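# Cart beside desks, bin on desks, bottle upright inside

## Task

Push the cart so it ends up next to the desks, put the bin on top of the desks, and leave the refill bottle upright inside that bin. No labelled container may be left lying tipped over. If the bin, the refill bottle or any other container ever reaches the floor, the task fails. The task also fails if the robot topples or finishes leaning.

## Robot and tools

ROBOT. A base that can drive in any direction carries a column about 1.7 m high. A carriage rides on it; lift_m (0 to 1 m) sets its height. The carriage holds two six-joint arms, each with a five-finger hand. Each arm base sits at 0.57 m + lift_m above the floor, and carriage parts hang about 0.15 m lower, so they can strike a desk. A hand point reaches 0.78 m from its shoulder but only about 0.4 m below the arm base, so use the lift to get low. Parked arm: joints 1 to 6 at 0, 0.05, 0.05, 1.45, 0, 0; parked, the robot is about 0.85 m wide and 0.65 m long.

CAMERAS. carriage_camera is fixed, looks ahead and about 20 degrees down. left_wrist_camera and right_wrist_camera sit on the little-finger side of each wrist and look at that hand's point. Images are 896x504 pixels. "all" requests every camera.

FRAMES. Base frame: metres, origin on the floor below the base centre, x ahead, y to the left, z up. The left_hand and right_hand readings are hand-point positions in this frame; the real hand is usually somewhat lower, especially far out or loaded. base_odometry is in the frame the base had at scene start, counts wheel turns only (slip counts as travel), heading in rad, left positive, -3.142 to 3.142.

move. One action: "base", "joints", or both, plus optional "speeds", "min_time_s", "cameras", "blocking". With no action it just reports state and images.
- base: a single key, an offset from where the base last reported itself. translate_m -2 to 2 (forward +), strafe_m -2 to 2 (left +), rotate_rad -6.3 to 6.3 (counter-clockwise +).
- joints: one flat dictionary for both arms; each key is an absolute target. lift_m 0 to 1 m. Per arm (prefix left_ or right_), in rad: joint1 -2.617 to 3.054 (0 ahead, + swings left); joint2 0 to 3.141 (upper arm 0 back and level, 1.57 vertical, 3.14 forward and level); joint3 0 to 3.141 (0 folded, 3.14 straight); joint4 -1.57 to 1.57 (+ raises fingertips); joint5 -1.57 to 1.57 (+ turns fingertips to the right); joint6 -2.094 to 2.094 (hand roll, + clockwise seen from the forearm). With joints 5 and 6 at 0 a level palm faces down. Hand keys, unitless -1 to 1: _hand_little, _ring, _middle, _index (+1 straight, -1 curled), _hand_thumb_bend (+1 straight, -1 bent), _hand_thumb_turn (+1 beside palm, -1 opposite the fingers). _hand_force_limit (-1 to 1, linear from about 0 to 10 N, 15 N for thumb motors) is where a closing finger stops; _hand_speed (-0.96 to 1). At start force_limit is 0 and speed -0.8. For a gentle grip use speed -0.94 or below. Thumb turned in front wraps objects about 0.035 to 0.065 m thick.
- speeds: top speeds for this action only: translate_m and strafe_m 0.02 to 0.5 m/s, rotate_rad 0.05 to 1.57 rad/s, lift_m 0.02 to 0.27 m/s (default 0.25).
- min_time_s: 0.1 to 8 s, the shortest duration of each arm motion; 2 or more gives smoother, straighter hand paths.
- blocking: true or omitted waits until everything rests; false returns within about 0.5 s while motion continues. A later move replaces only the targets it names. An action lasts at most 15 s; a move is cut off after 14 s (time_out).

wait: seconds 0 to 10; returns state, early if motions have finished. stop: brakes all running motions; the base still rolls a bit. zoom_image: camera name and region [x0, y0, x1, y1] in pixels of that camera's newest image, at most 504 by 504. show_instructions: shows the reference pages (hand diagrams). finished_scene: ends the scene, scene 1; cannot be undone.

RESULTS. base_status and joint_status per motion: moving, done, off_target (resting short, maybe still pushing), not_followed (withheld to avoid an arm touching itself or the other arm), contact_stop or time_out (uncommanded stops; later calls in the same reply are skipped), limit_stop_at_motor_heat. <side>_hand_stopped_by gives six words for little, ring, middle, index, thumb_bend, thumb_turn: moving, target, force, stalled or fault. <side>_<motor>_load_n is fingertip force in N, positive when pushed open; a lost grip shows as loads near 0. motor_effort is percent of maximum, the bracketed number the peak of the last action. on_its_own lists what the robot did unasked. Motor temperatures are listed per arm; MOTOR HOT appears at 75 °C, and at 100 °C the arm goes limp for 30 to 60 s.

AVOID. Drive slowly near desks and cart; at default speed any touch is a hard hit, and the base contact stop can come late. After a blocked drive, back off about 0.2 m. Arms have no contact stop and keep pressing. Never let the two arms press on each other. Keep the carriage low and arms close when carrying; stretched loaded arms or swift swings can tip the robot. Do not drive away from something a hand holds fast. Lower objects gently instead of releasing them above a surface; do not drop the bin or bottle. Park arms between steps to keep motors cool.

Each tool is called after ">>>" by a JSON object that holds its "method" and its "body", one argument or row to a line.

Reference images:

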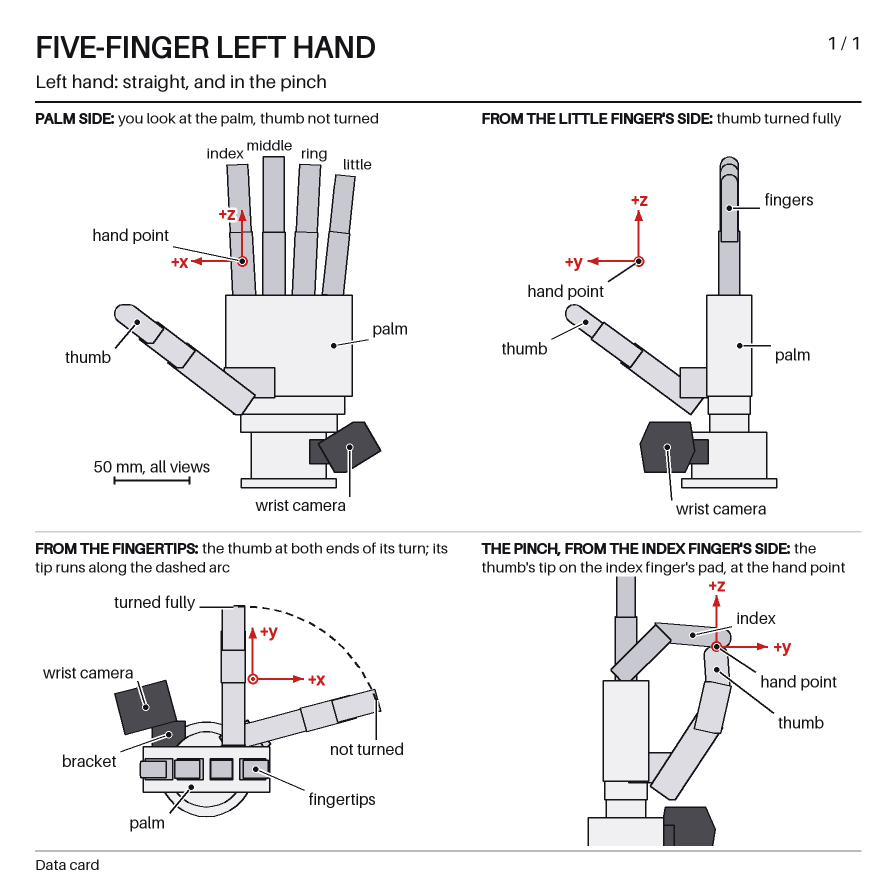

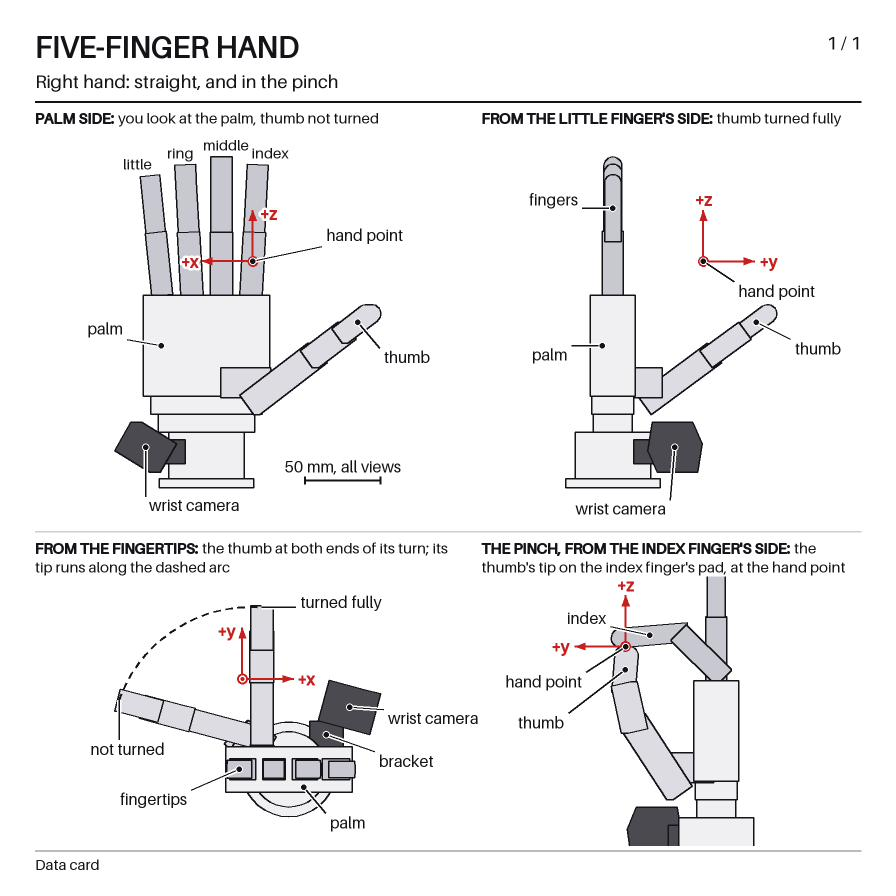

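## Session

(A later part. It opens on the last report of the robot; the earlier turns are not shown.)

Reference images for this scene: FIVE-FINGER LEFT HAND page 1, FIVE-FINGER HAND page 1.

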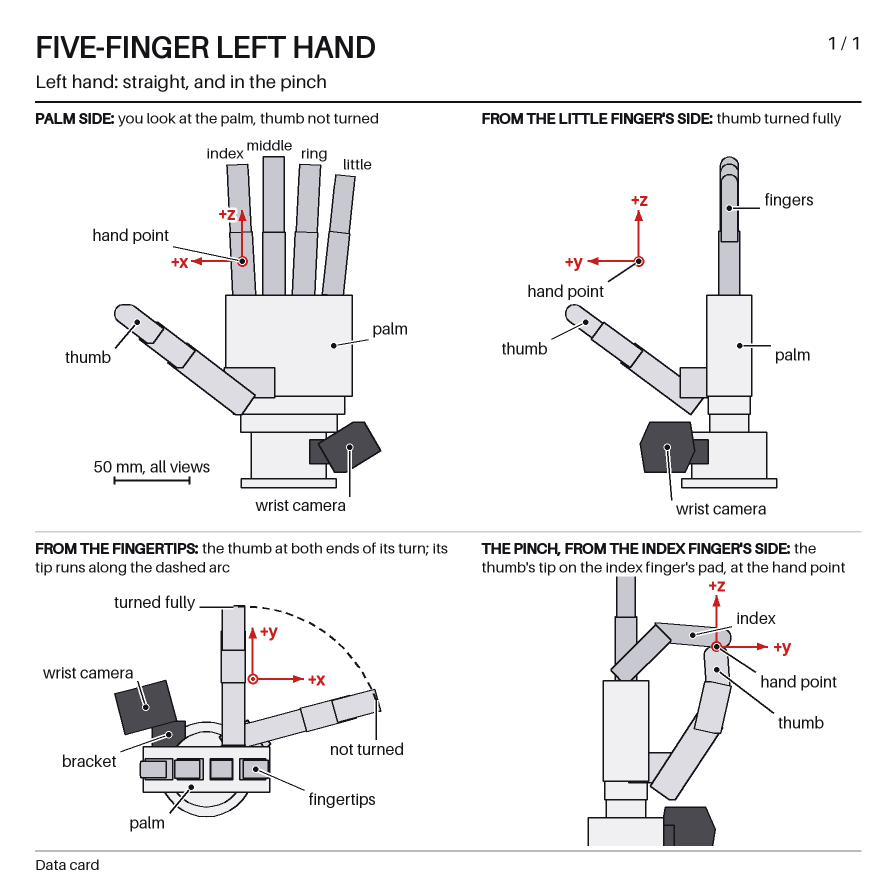

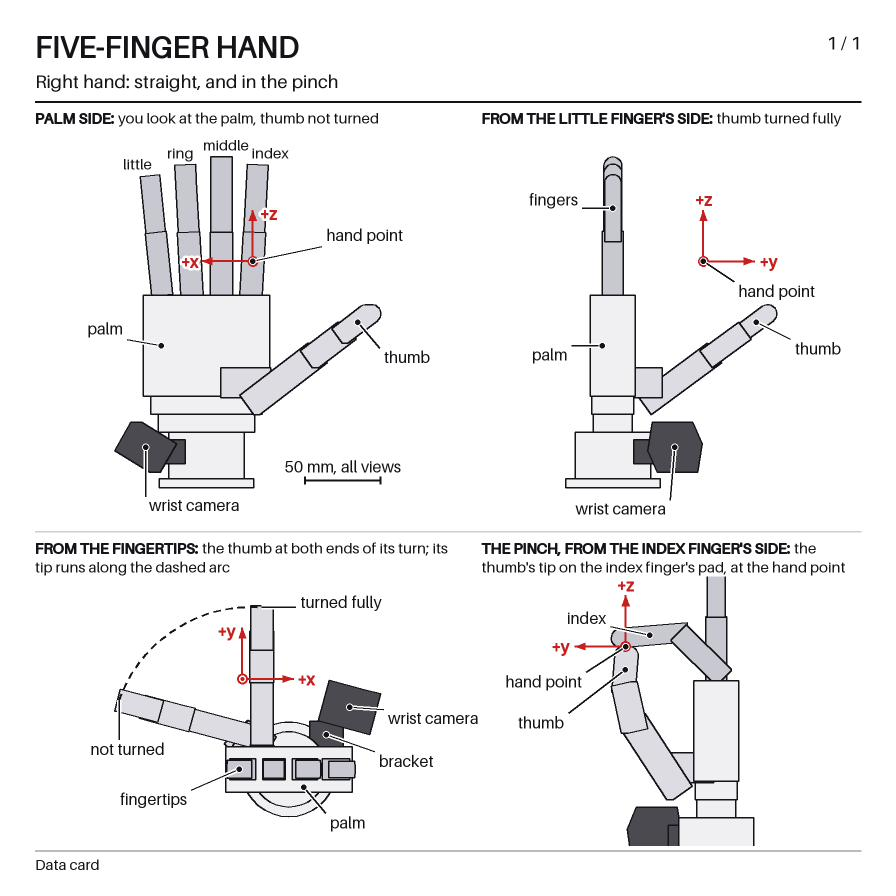

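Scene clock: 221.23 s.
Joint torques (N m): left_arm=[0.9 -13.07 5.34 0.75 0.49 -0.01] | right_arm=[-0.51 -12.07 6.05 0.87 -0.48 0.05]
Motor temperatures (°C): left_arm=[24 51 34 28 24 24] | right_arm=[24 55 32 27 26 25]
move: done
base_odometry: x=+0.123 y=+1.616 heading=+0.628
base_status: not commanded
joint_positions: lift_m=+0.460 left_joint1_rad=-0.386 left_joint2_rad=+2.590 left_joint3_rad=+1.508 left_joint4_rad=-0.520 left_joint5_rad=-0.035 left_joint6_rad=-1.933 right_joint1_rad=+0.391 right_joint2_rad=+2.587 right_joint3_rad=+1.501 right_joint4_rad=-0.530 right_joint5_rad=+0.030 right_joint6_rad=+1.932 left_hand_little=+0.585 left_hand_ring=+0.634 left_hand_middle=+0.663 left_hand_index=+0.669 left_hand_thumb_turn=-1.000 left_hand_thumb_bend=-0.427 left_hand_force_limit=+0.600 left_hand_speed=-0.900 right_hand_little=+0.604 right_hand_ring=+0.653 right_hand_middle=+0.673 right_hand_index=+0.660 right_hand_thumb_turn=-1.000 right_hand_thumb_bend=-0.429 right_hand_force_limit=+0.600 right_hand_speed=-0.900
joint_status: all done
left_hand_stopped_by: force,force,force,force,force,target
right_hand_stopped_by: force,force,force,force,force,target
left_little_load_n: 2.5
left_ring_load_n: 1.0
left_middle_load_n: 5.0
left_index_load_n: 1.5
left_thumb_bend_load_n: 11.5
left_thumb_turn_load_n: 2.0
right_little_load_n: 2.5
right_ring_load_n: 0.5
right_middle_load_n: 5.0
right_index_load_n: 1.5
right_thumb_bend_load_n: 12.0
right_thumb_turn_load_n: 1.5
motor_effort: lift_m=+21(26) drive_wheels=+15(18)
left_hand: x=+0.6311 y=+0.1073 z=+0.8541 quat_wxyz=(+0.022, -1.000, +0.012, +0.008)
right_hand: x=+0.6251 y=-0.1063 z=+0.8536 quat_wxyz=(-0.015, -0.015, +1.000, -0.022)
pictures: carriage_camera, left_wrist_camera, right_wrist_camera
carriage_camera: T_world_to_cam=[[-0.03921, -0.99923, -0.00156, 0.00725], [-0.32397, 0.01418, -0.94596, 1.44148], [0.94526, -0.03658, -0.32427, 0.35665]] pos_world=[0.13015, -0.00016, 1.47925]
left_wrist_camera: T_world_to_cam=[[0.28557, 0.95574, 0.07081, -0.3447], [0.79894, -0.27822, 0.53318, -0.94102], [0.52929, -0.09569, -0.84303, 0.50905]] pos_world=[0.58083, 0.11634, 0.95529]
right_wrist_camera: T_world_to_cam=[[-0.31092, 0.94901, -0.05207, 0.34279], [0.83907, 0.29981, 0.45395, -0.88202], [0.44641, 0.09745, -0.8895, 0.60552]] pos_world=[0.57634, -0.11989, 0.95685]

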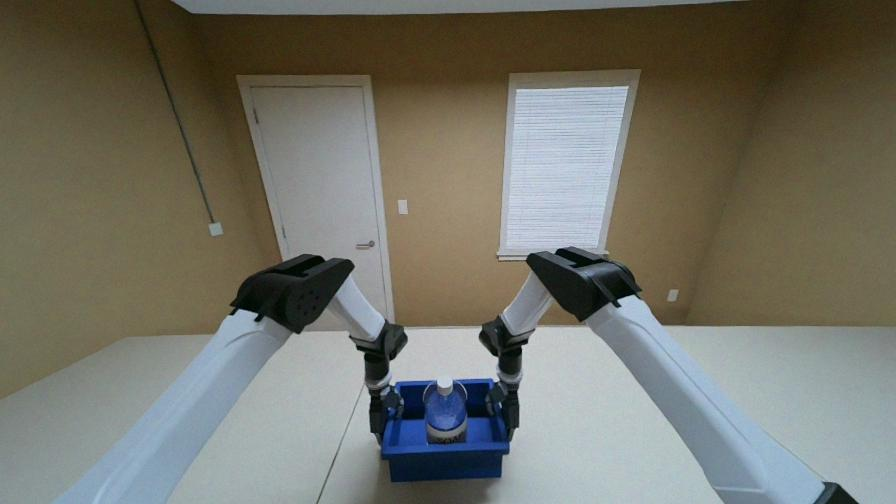

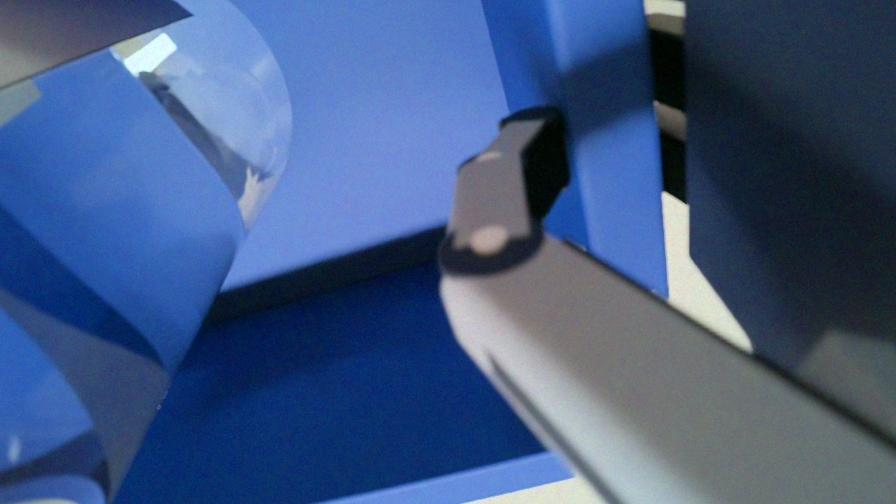

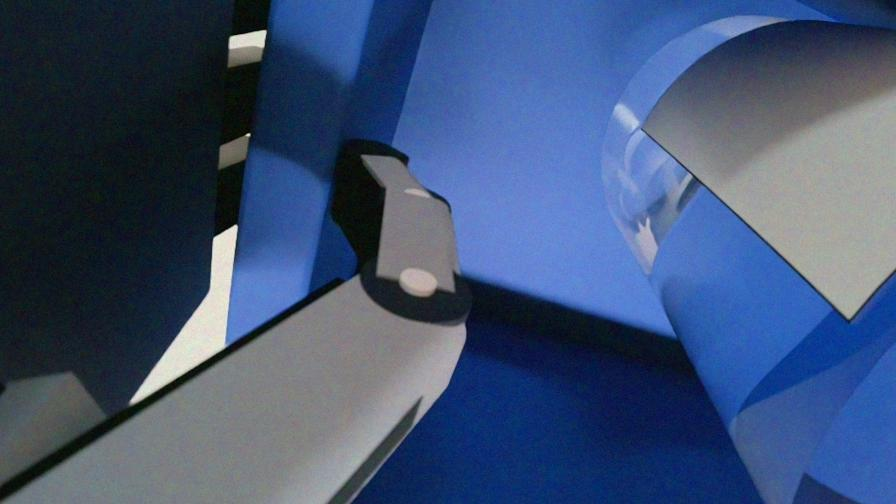

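>>> {"method": "move", "body": {
  "joints": {"lift_m": 0.453},
  "speeds": {"lift_m": 0.03}
}}

>>> {"method": "move", "body": {
  "joints": {"left_hand_thumb_bend": 0.1, "right_hand_thumb_bend": 0.1, "left_hand_index": 0.75, "left_hand_middle": 0.75, "left_hand_ring": 0.75, "left_hand_little": 0.75, "right_hand_index": 0.75, "right_hand_middle": 0.75, "right_hand_ring": 0.75, "right_hand_little": 0.75},
  "cameras": ["all"]
}}

>>> {"method": "zoom_image", "body": {
  "camera": "carriage_camera",
  "region": [300, 340, 600, 504]
}}

Scene clock: 222.63 s.
Joint torques (N m): left_arm=[0.77 -12.01 5.65 0.81 0.52 -0.11] | right_arm=[-0.53 -11.17 5.78 1.01 -0.47 0.05]
Motor temperatures (°C): left_arm=[24 51 34 28 24 24] | right_arm=[24 55 32 27 26 25]
move: done
base_odometry: x=+0.123 y=+1.616 heading=+0.628
base_status: not commanded
joint_positions: lift_m=+0.453 left_joint1_rad=-0.386 left_joint2_rad=+2.580 left_joint3_rad=+1.509 left_joint4_rad=-0.529 left_joint5_rad=-0.034 left_joint6_rad=-1.933 right_joint1_rad=+0.391 right_joint2_rad=+2.576 right_joint3_rad=+1.504 right_joint4_rad=-0.545 right_joint5_rad=+0.030 right_joint6_rad=+1.932 left_hand_little=+0.585 left_hand_ring=+0.634 left_hand_middle=+0.663 left_hand_index=+0.668 left_hand_thumb_turn=-1.000 left_hand_thumb_bend=-0.428 left_hand_force_limit=+0.600 left_hand_speed=-0.900 right_hand_little=+0.604 right_hand_ring=+0.652 right_hand_middle=+0.673 right_hand_index=+0.660 right_hand_thumb_turn=-1.000 right_hand_thumb_bend=-0.429 right_hand_force_limit=+0.600 right_hand_speed=-0.900
joint_status: all done
left_hand_stopped_by: force,force,force,force,force,target
right_hand_stopped_by: force,force,force,force,force,target
left_little_load_n: 0.0
left_ring_load_n: 3.0
left_middle_load_n: 6.5
left_index_load_n: 0.0
left_thumb_bend_load_n: 9.5
left_thumb_turn_load_n: 1.5
right_little_load_n: 1.0
right_ring_load_n: 0.0
right_middle_load_n: 7.0
right_index_load_n: 2.0
right_thumb_bend_load_n: 10.0
right_thumb_turn_load_n: 1.5
motor_effort: lift_m=+20(21) drive_wheels=+14(17)
left_hand: x=+0.6320 y=+0.1068 z=+0.8512 quat_wxyz=(+0.021, -1.000, +0.012, +0.008)
right_hand: x=+0.6259 y=-0.1059 z=+0.8515 quat_wxyz=(-0.016, -0.015, +1.000, -0.022)
pictures: none

Scene clock: 226.83 s.
Joint torques (N m): left_arm=[0.55 -12.11 5.59 0.62 0.33 -0.03] | right_arm=[-0.47 -11.21 5.87 0.74 -0.34 -0.06]
move: done
base_odometry: x=+0.123 y=+1.616 heading=+0.628
base_status: not commanded
joint_positions: lift_m=+0.453 left_joint1_rad=-0.384 left_joint2_rad=+2.580 left_joint3_rad=+1.509 left_joint4_rad=-0.507 left_joint5_rad=-0.016 left_joint6_rad=-1.933 right_joint1_rad=+0.390 right_joint2_rad=+2.576 right_joint3_rad=+1.504 right_joint4_rad=-0.508 right_joint5_rad=+0.018 right_joint6_rad=+1.944 left_hand_little=+0.750 left_hand_ring=+0.750 left_hand_middle=+0.750 left_hand_index=+0.750 left_hand_thumb_turn=-1.000 left_hand_thumb_bend=+0.100 left_hand_force_limit=+0.600 left_hand_speed=-0.900 right_hand_little=+0.750 right_hand_ring=+0.750 right_hand_middle=+0.750 right_hand_index=+0.750 right_hand_thumb_turn=-1.000 right_hand_thumb_bend=+0.100 right_hand_force_limit=+0.600 right_hand_speed=-0.900
joint_status: all done
left_hand_stopped_by: target,target,target,target,target,target
right_hand_stopped_by: target,target,target,target,target,target
left_little_load_n: 0.0
left_ring_load_n: -0.5
left_middle_load_n: 0.0
left_index_load_n: 0.5
left_thumb_bend_load_n: 0.0
left_thumb_turn_load_n: 0.0
right_little_load_n: 0.0
right_ring_load_n: 0.0
right_middle_load_n: 0.0
right_index_load_n: 0.0
right_thumb_bend_load_n: 0.0
right_thumb_turn_load_n: 0.0
motor_effort: lift_m=+22(22) drive_wheels=+15(16)
left_hand: x=+0.6365 y=+0.1018 z=+0.8528 quat_wxyz=(+0.009, -1.000, +0.011, +0.001)
right_hand: x=+0.6349 y=-0.1006 z=+0.8534 quat_wxyz=(-0.001, -0.009, +1.000, -0.010)
pictures: carriage_camera, left_wrist_camera, right_wrist_camera
carriage_camera: T_world_to_cam=[[-0.03921, -0.99923, -0.00156, 0.00724], [-0.32397, 0.01418, -0.94596, 1.43486], [0.94526, -0.03658, -0.32427, 0.35438]] pos_world=[0.13015, -0.00016, 1.47225]
left_wrist_camera: T_world_to_cam=[[0.28285, 0.95788, 0.04963, -0.32135], [0.79144, -0.26231, 0.5521, -0.95906], [0.54187, -0.11688, -0.8323, 0.48963]] pos_world=[0.58462, 0.11347, 0.95297]
right_wrist_camera: T_world_to_cam=[[-0.29773, 0.95394, -0.03691, 0.31961], [0.82942, 0.27762, 0.48475, -0.91431], [0.47267, 0.11371, -0.87387, 0.57202]] pos_world=[0.58313, -0.1161, 0.95489]

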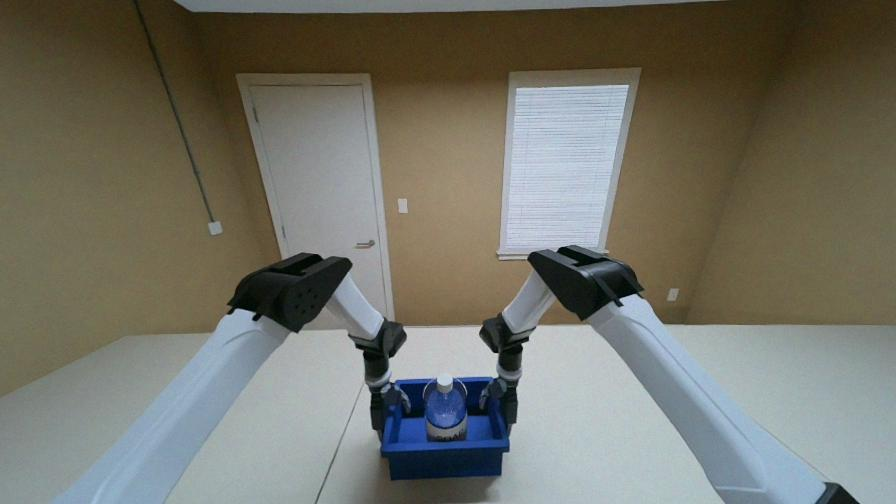

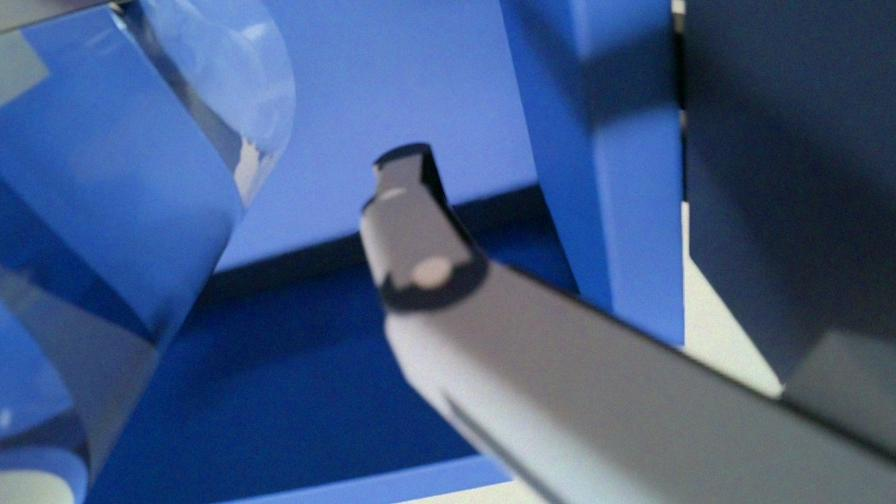

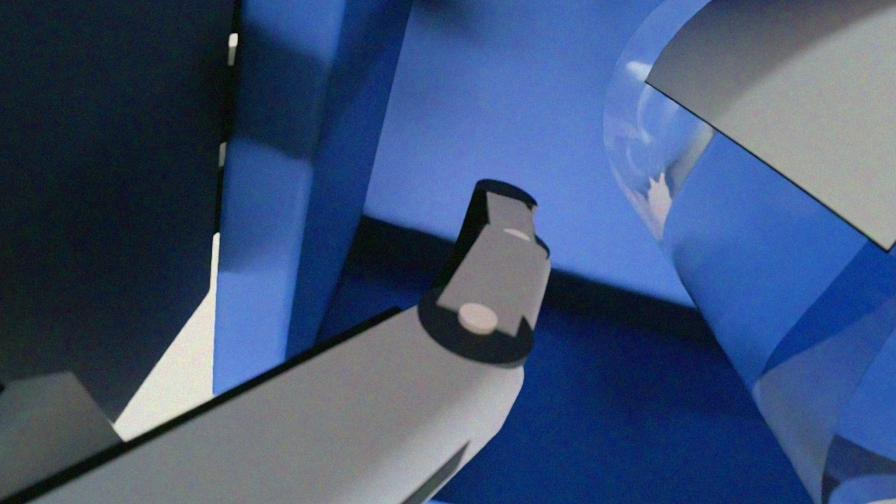

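Scaled by 1.680 from the camera's image (finer frame: 1280x720).

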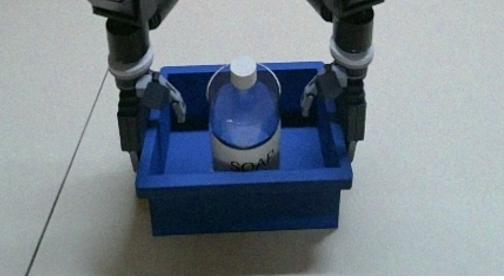

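>>> {"method": "move", "body": {
  "joints": {"left_joint1_rad": -0.342, "right_joint1_rad": 0.348, "left_hand_index": 1, "left_hand_middle": 1, "left_hand_ring": 1, "left_hand_little": 1, "right_hand_index": 1, "right_hand_middle": 1, "right_hand_ring": 1, "right_hand_little": 1, "lift_m": 0.46},
  "min_time_s": 1.5
}}

>>> {"method": "move", "body": {
  "joints": {"lift_m": 0.65},
  "speeds": {"lift_m": 0.08},
  "cameras": ["all"]
}}

>>> {"method": "zoom_image", "body": {
  "camera": "carriage_camera",
  "region": [300, 340, 600, 504]
}}

Scene clock: 229.43 s.
Joint torques (N m): left_arm=[0.79 -12.03 5.57 0.52 0.22 -0.01] | right_arm=[-0.94 -11.29 5.78 0.61 -0.23 -0.05]
move: done
base_odometry: x=+0.123 y=+1.616 heading=+0.628
base_status: not commanded
joint_positions: lift_m=+0.460 left_joint1_rad=-0.350 left_joint2_rad=+2.580 left_joint3_rad=+1.510 left_joint4_rad=-0.494 left_joint5_rad=-0.008 left_joint6_rad=-1.934 right_joint1_rad=+0.358 right_joint2_rad=+2.577 right_joint3_rad=+1.505 right_joint4_rad=-0.494 right_joint5_rad=+0.009 right_joint6_rad=+1.944 left_hand_little=+1.000 left_hand_ring=+1.000 left_hand_middle=+1.000 left_hand_index=+1.000 left_hand_thumb_turn=-1.000 left_hand_thumb_bend=+0.100 left_hand_force_limit=+0.600 left_hand_speed=-0.900 right_hand_little=+1.000 right_hand_ring=+1.000 right_hand_middle=+1.000 right_hand_index=+1.000 right_hand_thumb_turn=-1.000 right_hand_thumb_bend=+0.100 right_hand_force_limit=+0.600 right_hand_speed=-0.900
joint_status: all done
left_hand_stopped_by: target,target,target,target,target,target
right_hand_stopped_by: target,target,target,target,target,target
left_little_load_n: 0.0
left_ring_load_n: 0.0
left_middle_load_n: 0.0
left_index_load_n: 0.0
left_thumb_bend_load_n: 0.0
left_thumb_turn_load_n: 0.0
right_little_load_n: 0.0
right_ring_load_n: 0.5
right_middle_load_n: 0.0
right_index_load_n: 0.0
right_thumb_bend_load_n: 0.5
right_thumb_turn_load_n: 0.0
motor_effort: lift_m=+27(33) drive_wheels=+15(17)
left_hand: x=+0.6469 y=+0.1131 z=+0.8606 quat_wxyz=(+0.002, -1.000, -0.007, -0.005)
right_hand: x=+0.6445 y=-0.1111 z=+0.8607 quat_wxyz=(+0.004, +0.008, +1.000, -0.004)
pictures: none

Scene clock: 232.17 s.
Joint torques (N m): left_arm=[0.76 -12.21 5.31 0.48 0.27 0.05] | right_arm=[-0.76 -11.26 5.55 0.54 -0.23 -0.05]
Motor temperatures (°C): left_arm=[24 49 34 28 24 24] | right_arm=[24 50 32 27 26 25]
move: done
base_odometry: x=+0.123 y=+1.616 heading=+0.628
base_status: not commanded
joint_positions: lift_m=+0.650 left_joint1_rad=-0.350 left_joint2_rad=+2.580 left_joint3_rad=+1.514 left_joint4_rad=-0.487 left_joint5_rad=-0.007 left_joint6_rad=-1.934 right_joint1_rad=+0.358 right_joint2_rad=+2.577 right_joint3_rad=+1.507 right_joint4_rad=-0.487 right_joint5_rad=+0.008 right_joint6_rad=+1.944 left_hand_little=+1.000 left_hand_ring=+1.000 left_hand_middle=+1.000 left_hand_index=+1.000 left_hand_thumb_turn=-1.000 left_hand_thumb_bend=+0.100 left_hand_force_limit=+0.600 left_hand_speed=-0.900 right_hand_little=+1.000 right_hand_ring=+1.000 right_hand_middle=+1.000 right_hand_index=+1.000 right_hand_thumb_turn=-1.000 right_hand_thumb_bend=+0.100 right_hand_force_limit=+0.600 right_hand_speed=-0.900
joint_status: all done
left_hand_stopped_by: target,target,target,target,target,target
right_hand_stopped_by: target,target,target,target,target,target
left_little_load_n: 0.0
left_ring_load_n: 0.0
left_middle_load_n: 0.0
left_index_load_n: 0.0
left_thumb_bend_load_n: 0.0
left_thumb_turn_load_n: 0.0
right_little_load_n: 0.0
right_ring_load_n: 0.0
right_middle_load_n: 0.0
right_index_load_n: 0.0
right_thumb_bend_load_n: 0.0
right_thumb_turn_load_n: 0.0
motor_effort: lift_m=+27(33) drive_wheels=+13(16)
left_hand: x=+0.6501 y=+0.1118 z=+1.0518 quat_wxyz=(+0.000, -1.000, -0.007, -0.009)
right_hand: x=+0.6475 y=-0.1099 z=+1.0518 quat_wxyz=(+0.008, +0.008, +1.000, -0.001)
pictures: carriage_camera, left_wrist_camera, right_wrist_camera
carriage_camera: T_world_to_cam=[[-0.03921, -0.99923, -0.00156, 0.00754], [-0.32397, 0.01418, -0.94596, 1.62074], [0.94526, -0.03658, -0.32427, 0.4181]] pos_world=[0.13015, -0.00016, 1.66875]
left_wrist_camera: T_world_to_cam=[[0.24783, 0.96804, 0.03848, -0.31128], [0.78881, -0.22469, 0.57209, -1.10065], [0.56246, -0.11142, -0.81929, 0.62137]] pos_world=[0.59586, 0.12326, 1.15074]
right_wrist_camera: T_world_to_cam=[[-0.26608, 0.96361, -0.02543, 0.30801], [0.82865, 0.24213, 0.5047, -1.04262], [0.49249, 0.11322, -0.86292, 0.71613]] pos_world=[0.59323, -0.12543, 1.152]

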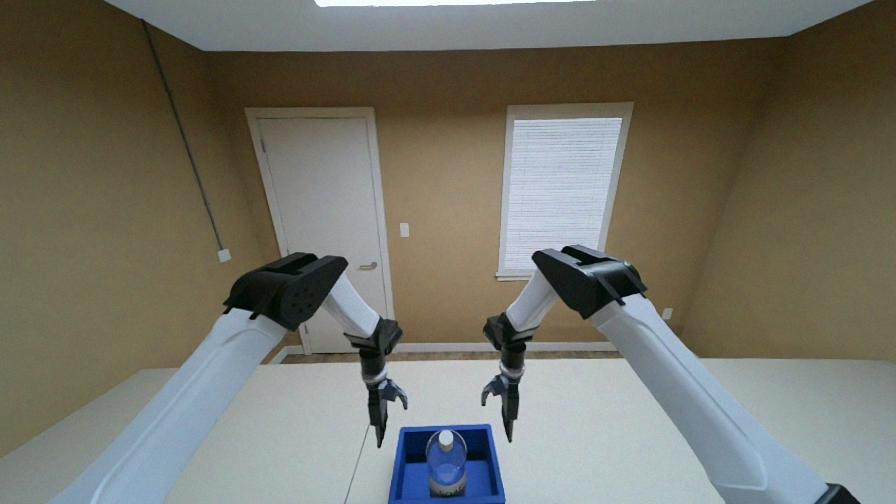

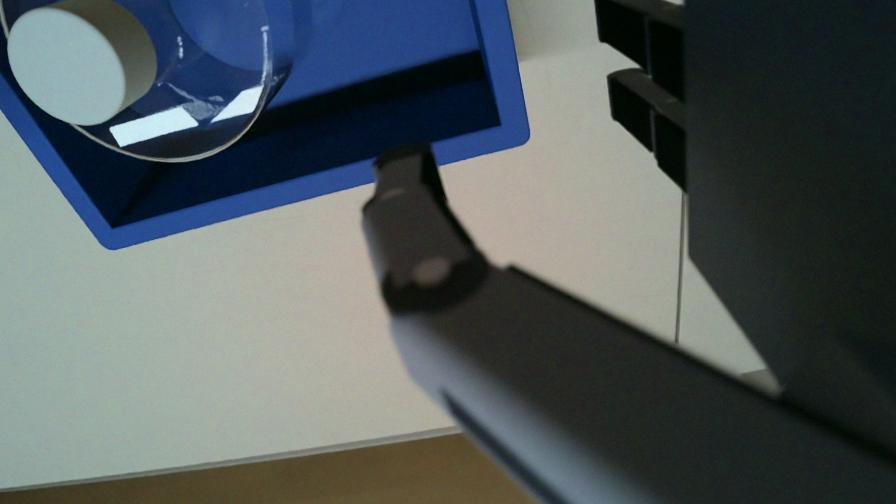

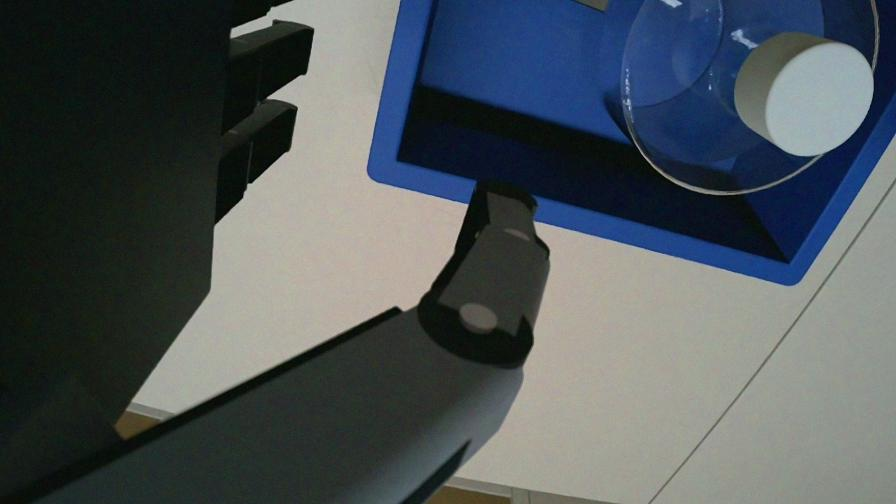

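Scaled by 1.680 from the camera's image (finer frame: 1280x720).

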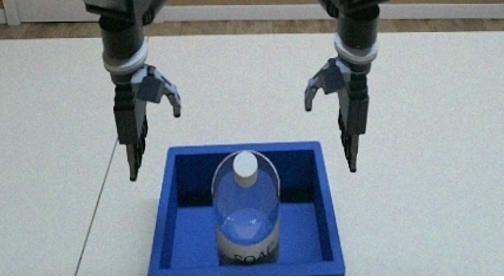

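>>> {"method": "move", "body": {
  "base": {"translate_m": -0.45},
  "speeds": {"translate_m": 0.2},
  "cameras": ["carriage_camera"]
}}

>>> {"method": "move", "body": {
  "joints": {"left_joint1_rad": -0.2, "left_joint2_rad": 1.57, "left_joint3_rad": 1.2, "left_joint4_rad": -0.8, "left_joint5_rad": 0, "left_joint6_rad": -1.0, "left_hand_thumb_bend": 1, "right_joint1_rad": 0.2, "right_joint2_rad": 1.57, "right_joint3_rad": 1.2, "right_joint4_rad": -0.8, "right_joint5_rad": 0, "right_joint6_rad": 1.0, "right_hand_thumb_bend": 1},
  "min_time_s": 2.5
}}

>>> {"method": "move", "body": {
  "joints": {"left_joint1_rad": 0, "left_joint2_rad": 0.05, "left_joint3_rad": 0.05, "left_joint4_rad": 1.45, "left_joint6_rad": 0, "right_joint1_rad": 0, "right_joint2_rad": 0.05, "right_joint3_rad": 0.05, "right_joint4_rad": 1.45, "right_joint6_rad": 0},
  "min_time_s": 2.5,
  "cameras": ["carriage_camera"]
}}

Scene clock: 236.70 s.
Joint torques (N m): left_arm=[0.54 -12.36 5.29 0.41 0.24 0.01] | right_arm=[-0.66 -11.4 5.57 0.49 -0.23 -0.05]
move: done
base_odometry: x=-0.241 y=+1.351 heading=+0.630
base_status: done
joint_positions: lift_m=+0.650 left_joint1_rad=-0.346 left_joint2_rad=+2.580 left_joint3_rad=+1.514 left_joint4_rad=-0.479 left_joint5_rad=-0.006 left_joint6_rad=-1.934 right_joint1_rad=+0.355 right_joint2_rad=+2.577 right_joint3_rad=+1.507 right_joint4_rad=-0.479 right_joint5_rad=+0.007 right_joint6_rad=+1.944 left_hand_little=+1.000 left_hand_ring=+1.000 left_hand_middle=+1.000 left_hand_index=+1.000 left_hand_thumb_turn=-1.000 left_hand_thumb_bend=+0.100 left_hand_force_limit=+0.600 left_hand_speed=-0.900 right_hand_little=+1.000 right_hand_ring=+1.000 right_hand_middle=+1.000 right_hand_index=+1.000 right_hand_thumb_turn=-1.000 right_hand_thumb_bend=+0.100 right_hand_force_limit=+0.600 right_hand_speed=-0.900
joint_status: not commanded
left_hand_stopped_by: target,target,target,target,target,target
right_hand_stopped_by: target,target,target,target,target,target
left_little_load_n: 0.0
left_ring_load_n: 0.0
left_middle_load_n: 0.0
left_index_load_n: 0.0
left_thumb_bend_load_n: 0.0
left_thumb_turn_load_n: 0.0
right_little_load_n: 0.0
right_ring_load_n: -0.5
right_middle_load_n: 0.0
right_index_load_n: 0.0
right_thumb_bend_load_n: 0.0
right_thumb_turn_load_n: 0.0
motor_effort: lift_m=+27(27) drive_wheels=-13(24)
left_hand: x=+0.6529 y=+0.1124 z=+1.0524 quat_wxyz=(-0.002, -1.000, -0.009, -0.013)
right_hand: x=+0.6498 y=-0.1099 z=+1.0523 quat_wxyz=(+0.011, +0.009, +1.000, +0.001)
carriage_camera: T_world_to_cam=[[-0.03921, -0.99923, -0.00156, 0.00754], [-0.32397, 0.01418, -0.94596, 1.62074], [0.94526, -0.03658, -0.32427, 0.4181]] pos_world=[0.13015, -0.00016, 1.66875]

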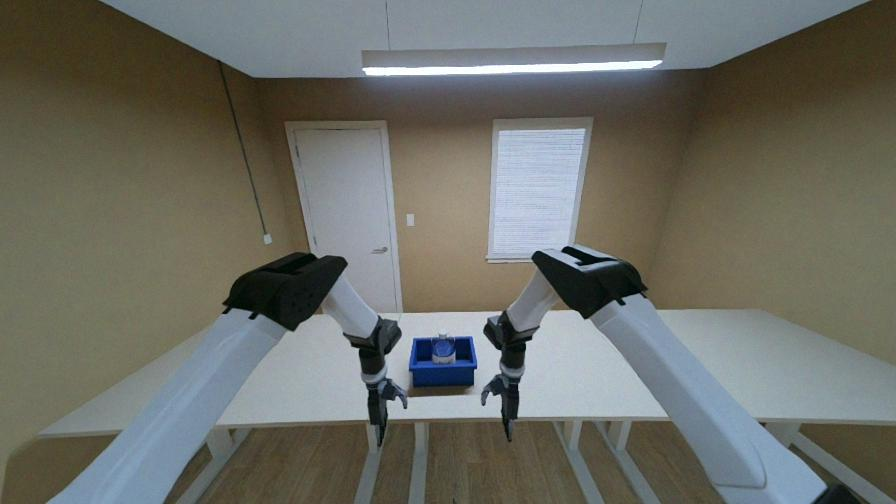

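Scene clock: 243.43 s.
Joint torques (N m): left_arm=[0.77 -8.62 5.64 1.11 0.18 0.21] | right_arm=[-0.88 -8.27 6.05 1.07 -0.14 -0.18]
move: done
base_odometry: x=-0.241 y=+1.351 heading=+0.630
base_status: not commanded
joint_positions: lift_m=+0.650 left_joint1_rad=-0.209 left_joint2_rad=+1.595 left_joint3_rad=+1.212 left_joint4_rad=-0.777 left_joint5_rad=-0.006 left_joint6_rad=-1.012 right_joint1_rad=+0.210 right_joint2_rad=+1.599 right_joint3_rad=+1.206 right_joint4_rad=-0.788 right_joint5_rad=+0.007 right_joint6_rad=+1.007 left_hand_little=+1.000 left_hand_ring=+1.000 left_hand_middle=+1.000 left_hand_index=+1.000 left_hand_thumb_turn=-1.000 left_hand_thumb_bend=+1.000 left_hand_force_limit=+0.600 left_hand_speed=-0.900 right_hand_little=+1.000 right_hand_ring=+1.000 right_hand_middle=+1.000 right_hand_index=+1.000 right_hand_thumb_turn=-1.000 right_hand_thumb_bend=+1.000 right_hand_force_limit=+0.600 right_hand_speed=-0.900
joint_status: all done
left_hand_stopped_by: target,target,target,target,target,target
right_hand_stopped_by: target,target,target,target,target,target
left_little_load_n: 0.0
left_ring_load_n: 0.0
left_middle_load_n: 0.0
left_index_load_n: 0.0
left_thumb_bend_load_n: 0.0
left_thumb_turn_load_n: 0.0
right_little_load_n: 0.0
right_ring_load_n: 0.0
right_middle_load_n: 0.0
right_index_load_n: 0.0
right_thumb_bend_load_n: 0.0
right_thumb_turn_load_n: 0.0
motor_effort: lift_m=+26(27) drive_wheels=+12(15)
left_hand: x=+0.5806 y=+0.1709 z=+1.3441 quat_wxyz=(+0.038, -0.908, +0.366, -0.201)
right_hand: x=+0.5755 y=-0.1718 z=+1.3388 quat_wxyz=(+0.190, -0.369, +0.909, -0.037)
pictures: none

Scene clock: 246.33 s.
Joint torques (N m): left_arm=[0.83 2.92 4.31 0 0.2 0.27] | right_arm=[-0.9 2.7 4.62 0.2 -0.14 -0.18]
Motor temperatures (°C): left_arm=[24 44 35 28 24 24] | right_arm=[24 46 32 28 26 25]
move: done
base_odometry: x=-0.241 y=+1.351 heading=+0.630
base_status: not commanded
joint_positions: lift_m=+0.650 left_joint1_rad=-0.009 left_joint2_rad=+0.064 left_joint3_rad=+0.060 left_joint4_rad=+1.431 left_joint5_rad=-0.006 left_joint6_rad=-0.013 right_joint1_rad=+0.010 right_joint2_rad=+0.057 right_joint3_rad=+0.056 right_joint4_rad=+1.432 right_joint5_rad=+0.007 right_joint6_rad=+0.008 left_hand_little=+1.000 left_hand_ring=+1.000 left_hand_middle=+1.000 left_hand_index=+1.000 left_hand_thumb_turn=-1.000 left_hand_thumb_bend=+1.000 left_hand_force_limit=+0.600 left_hand_speed=-0.900 right_hand_little=+1.000 right_hand_ring=+1.000 right_hand_middle=+1.000 right_hand_index=+1.000 right_hand_thumb_turn=-1.000 right_hand_thumb_bend=+1.000 right_hand_force_limit=+0.600 right_hand_speed=-0.900
joint_status: all done
left_hand_stopped_by: target,target,target,target,target,target
right_hand_stopped_by: target,target,target,target,target,target
left_little_load_n: 0.0
left_ring_load_n: 0.0
left_middle_load_n: 0.0
left_index_load_n: 0.0
left_thumb_bend_load_n: 0.0
left_thumb_turn_load_n: 0.0
right_little_load_n: 0.0
right_ring_load_n: 0.0
right_middle_load_n: 0.0
right_index_load_n: 0.0
right_thumb_bend_load_n: 0.0
right_thumb_turn_load_n: 0.0
motor_effort: lift_m=+27(27) drive_wheels=-11(15)
left_hand: x=+0.3234 y=+0.2827 z=+1.6976 quat_wxyz=(+0.698, -0.053, +0.049, -0.713)
right_hand: x=+0.3224 y=-0.2831 z=+1.6966 quat_wxyz=(+0.712, -0.047, +0.052, -0.699)
carriage_camera: T_world_to_cam=[[-0.03921, -0.99923, -0.00156, 0.00754], [-0.32397, 0.01418, -0.94596, 1.62074], [0.94526, -0.03658, -0.32427, 0.4181]] pos_world=[0.13015, -0.00016, 1.66875]

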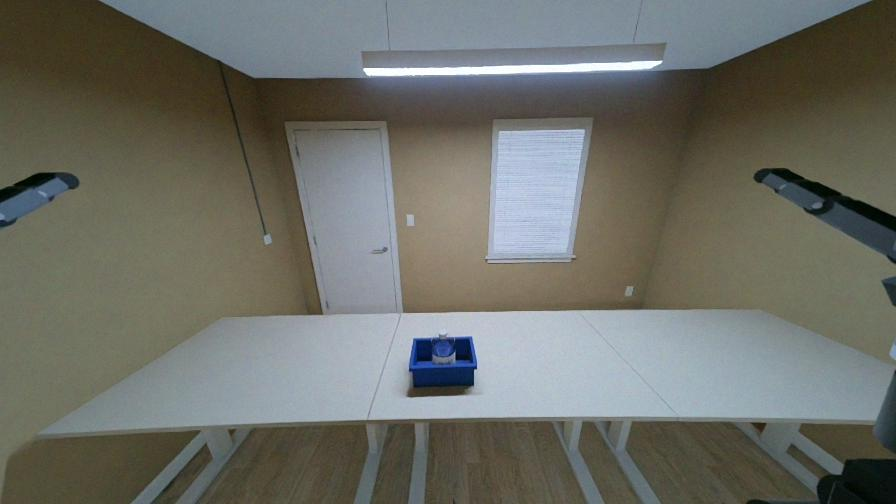

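>>> {"method": "move", "body": {
  "base": {"rotate_rad": 3.137},
  "speeds": {"rotate_rad": 0.7}
}}

>>> {"method": "move", "body": {
  "base": {"strafe_m": -0.9},
  "speeds": {"strafe_m": 0.3},
  "cameras": ["carriage_camera"]
}}

>>> {"method": "zoom_image", "body": {
  "camera": "carriage_camera",
  "region": [250, 300, 700, 504]
}}

Scene clock: 256.37 s.
Joint torques (N m): left_arm=[0.73 3.11 4.57 -0.02 0.21 0.21] | right_arm=[-0.91 2.61 4.7 0.09 -0.12 -0.18]
Motor temperatures (°C): left_arm=[24 40 34 28 24 24] | right_arm=[24 41 32 28 26 25]
move: done
base_odometry: x=-0.241 y=+1.352 heading=-2.517
base_status: done
joint_positions: lift_m=+0.650 left_joint1_rad=-0.009 left_joint2_rad=+0.064 left_joint3_rad=+0.059 left_joint4_rad=+1.437 left_joint5_rad=-0.005 left_joint6_rad=-0.012 right_joint1_rad=+0.010 right_joint2_rad=+0.057 right_joint3_rad=+0.055 right_joint4_rad=+1.440 right_joint5_rad=+0.007 right_joint6_rad=+0.007 left_hand_little=+1.000 left_hand_ring=+1.000 left_hand_middle=+1.000 left_hand_index=+1.000 left_hand_thumb_turn=-1.000 left_hand_thumb_bend=+1.000 left_hand_force_limit=+0.600 left_hand_speed=-0.900 right_hand_little=+1.000 right_hand_ring=+1.000 right_hand_middle=+1.000 right_hand_index=+1.000 right_hand_thumb_turn=-1.000 right_hand_thumb_bend=+1.000 right_hand_force_limit=+0.600 right_hand_speed=-0.900
joint_status: not commanded
left_hand_stopped_by: target,target,target,target,target,target
right_hand_stopped_by: target,target,target,target,target,target
left_little_load_n: 0.0
left_ring_load_n: 0.0
left_middle_load_n: 0.0
left_index_load_n: 0.0
left_thumb_bend_load_n: 0.0
left_thumb_turn_load_n: 0.0
right_little_load_n: 0.0
right_ring_load_n: 0.0
right_middle_load_n: 0.0
right_index_load_n: 0.0
right_thumb_bend_load_n: 0.0
right_thumb_turn_load_n: 0.0
motor_effort: lift_m=+26(27) drive_wheels=+12(23)
left_hand: x=+0.3222 y=+0.2827 z=+1.6977 quat_wxyz=(+0.698, -0.051, +0.047, -0.713)
right_hand: x=+0.3203 y=-0.2832 z=+1.6974 quat_wxyz=(+0.711, -0.044, +0.049, -0.700)
pictures: none

Scene clock: 260.87 s.
Joint torques (N m): left_arm=[0.83 2.91 4.6 -0.12 0.22 0.16] | right_arm=[-0.76 2.76 4.67 0.03 -0.11 -0.19]
move: done
base_odometry: x=-0.769 y=+2.081 heading=-2.516
base_status: done
joint_positions: lift_m=+0.650 left_joint1_rad=-0.008 left_joint2_rad=+0.064 left_joint3_rad=+0.059 left_joint4_rad=+1.438 left_joint5_rad=-0.004 left_joint6_rad=-0.012 right_joint1_rad=+0.008 right_joint2_rad=+0.057 right_joint3_rad=+0.055 right_joint4_rad=+1.442 right_joint5_rad=+0.007 right_joint6_rad=+0.007 left_hand_little=+1.000 left_hand_ring=+1.000 left_hand_middle=+1.000 left_hand_index=+1.000 left_hand_thumb_turn=-1.000 left_hand_thumb_bend=+1.000 left_hand_force_limit=+0.600 left_hand_speed=-0.900 right_hand_little=+1.000 right_hand_ring=+1.000 right_hand_middle=+1.000 right_hand_index=+1.000 right_hand_thumb_turn=-1.000 right_hand_thumb_bend=+1.000 right_hand_force_limit=+0.600 right_hand_speed=-0.900
joint_status: not commanded
left_hand_stopped_by: target,target,target,target,target,target
right_hand_stopped_by: target,target,target,target,target,target
left_little_load_n: 0.0
left_ring_load_n: 0.0
left_middle_load_n: 0.0
left_index_load_n: 0.0
left_thumb_bend_load_n: 0.0
left_thumb_turn_load_n: 0.0
right_little_load_n: 0.0
right_ring_load_n: 0.0
right_middle_load_n: 0.5
right_index_load_n: 0.0
right_thumb_bend_load_n: 0.5
right_thumb_turn_load_n: 0.0
motor_effort: lift_m=+27(27) drive_wheels=-11(29)
left_hand: x=+0.3221 y=+0.2826 z=+1.6978 quat_wxyz=(+0.698, -0.050, +0.047, -0.712)
right_hand: x=+0.3199 y=-0.2833 z=+1.6975 quat_wxyz=(+0.711, -0.044, +0.048, -0.700)
carriage_camera: T_world_to_cam=[[-0.03921, -0.99923, -0.00156, 0.00754], [-0.32397, 0.01418, -0.94596, 1.62074], [0.94526, -0.03658, -0.32427, 0.4181]] pos_world=[0.13015, -0.00016, 1.66875]

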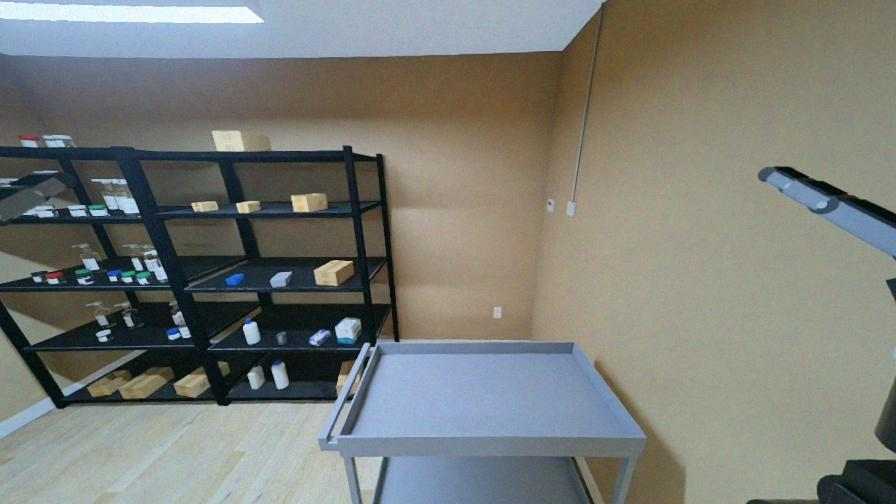

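Scaled by 1.120 from the camera's image (finer frame: 1280x720).

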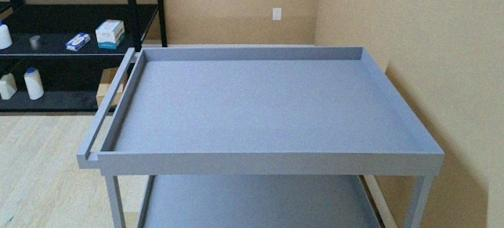

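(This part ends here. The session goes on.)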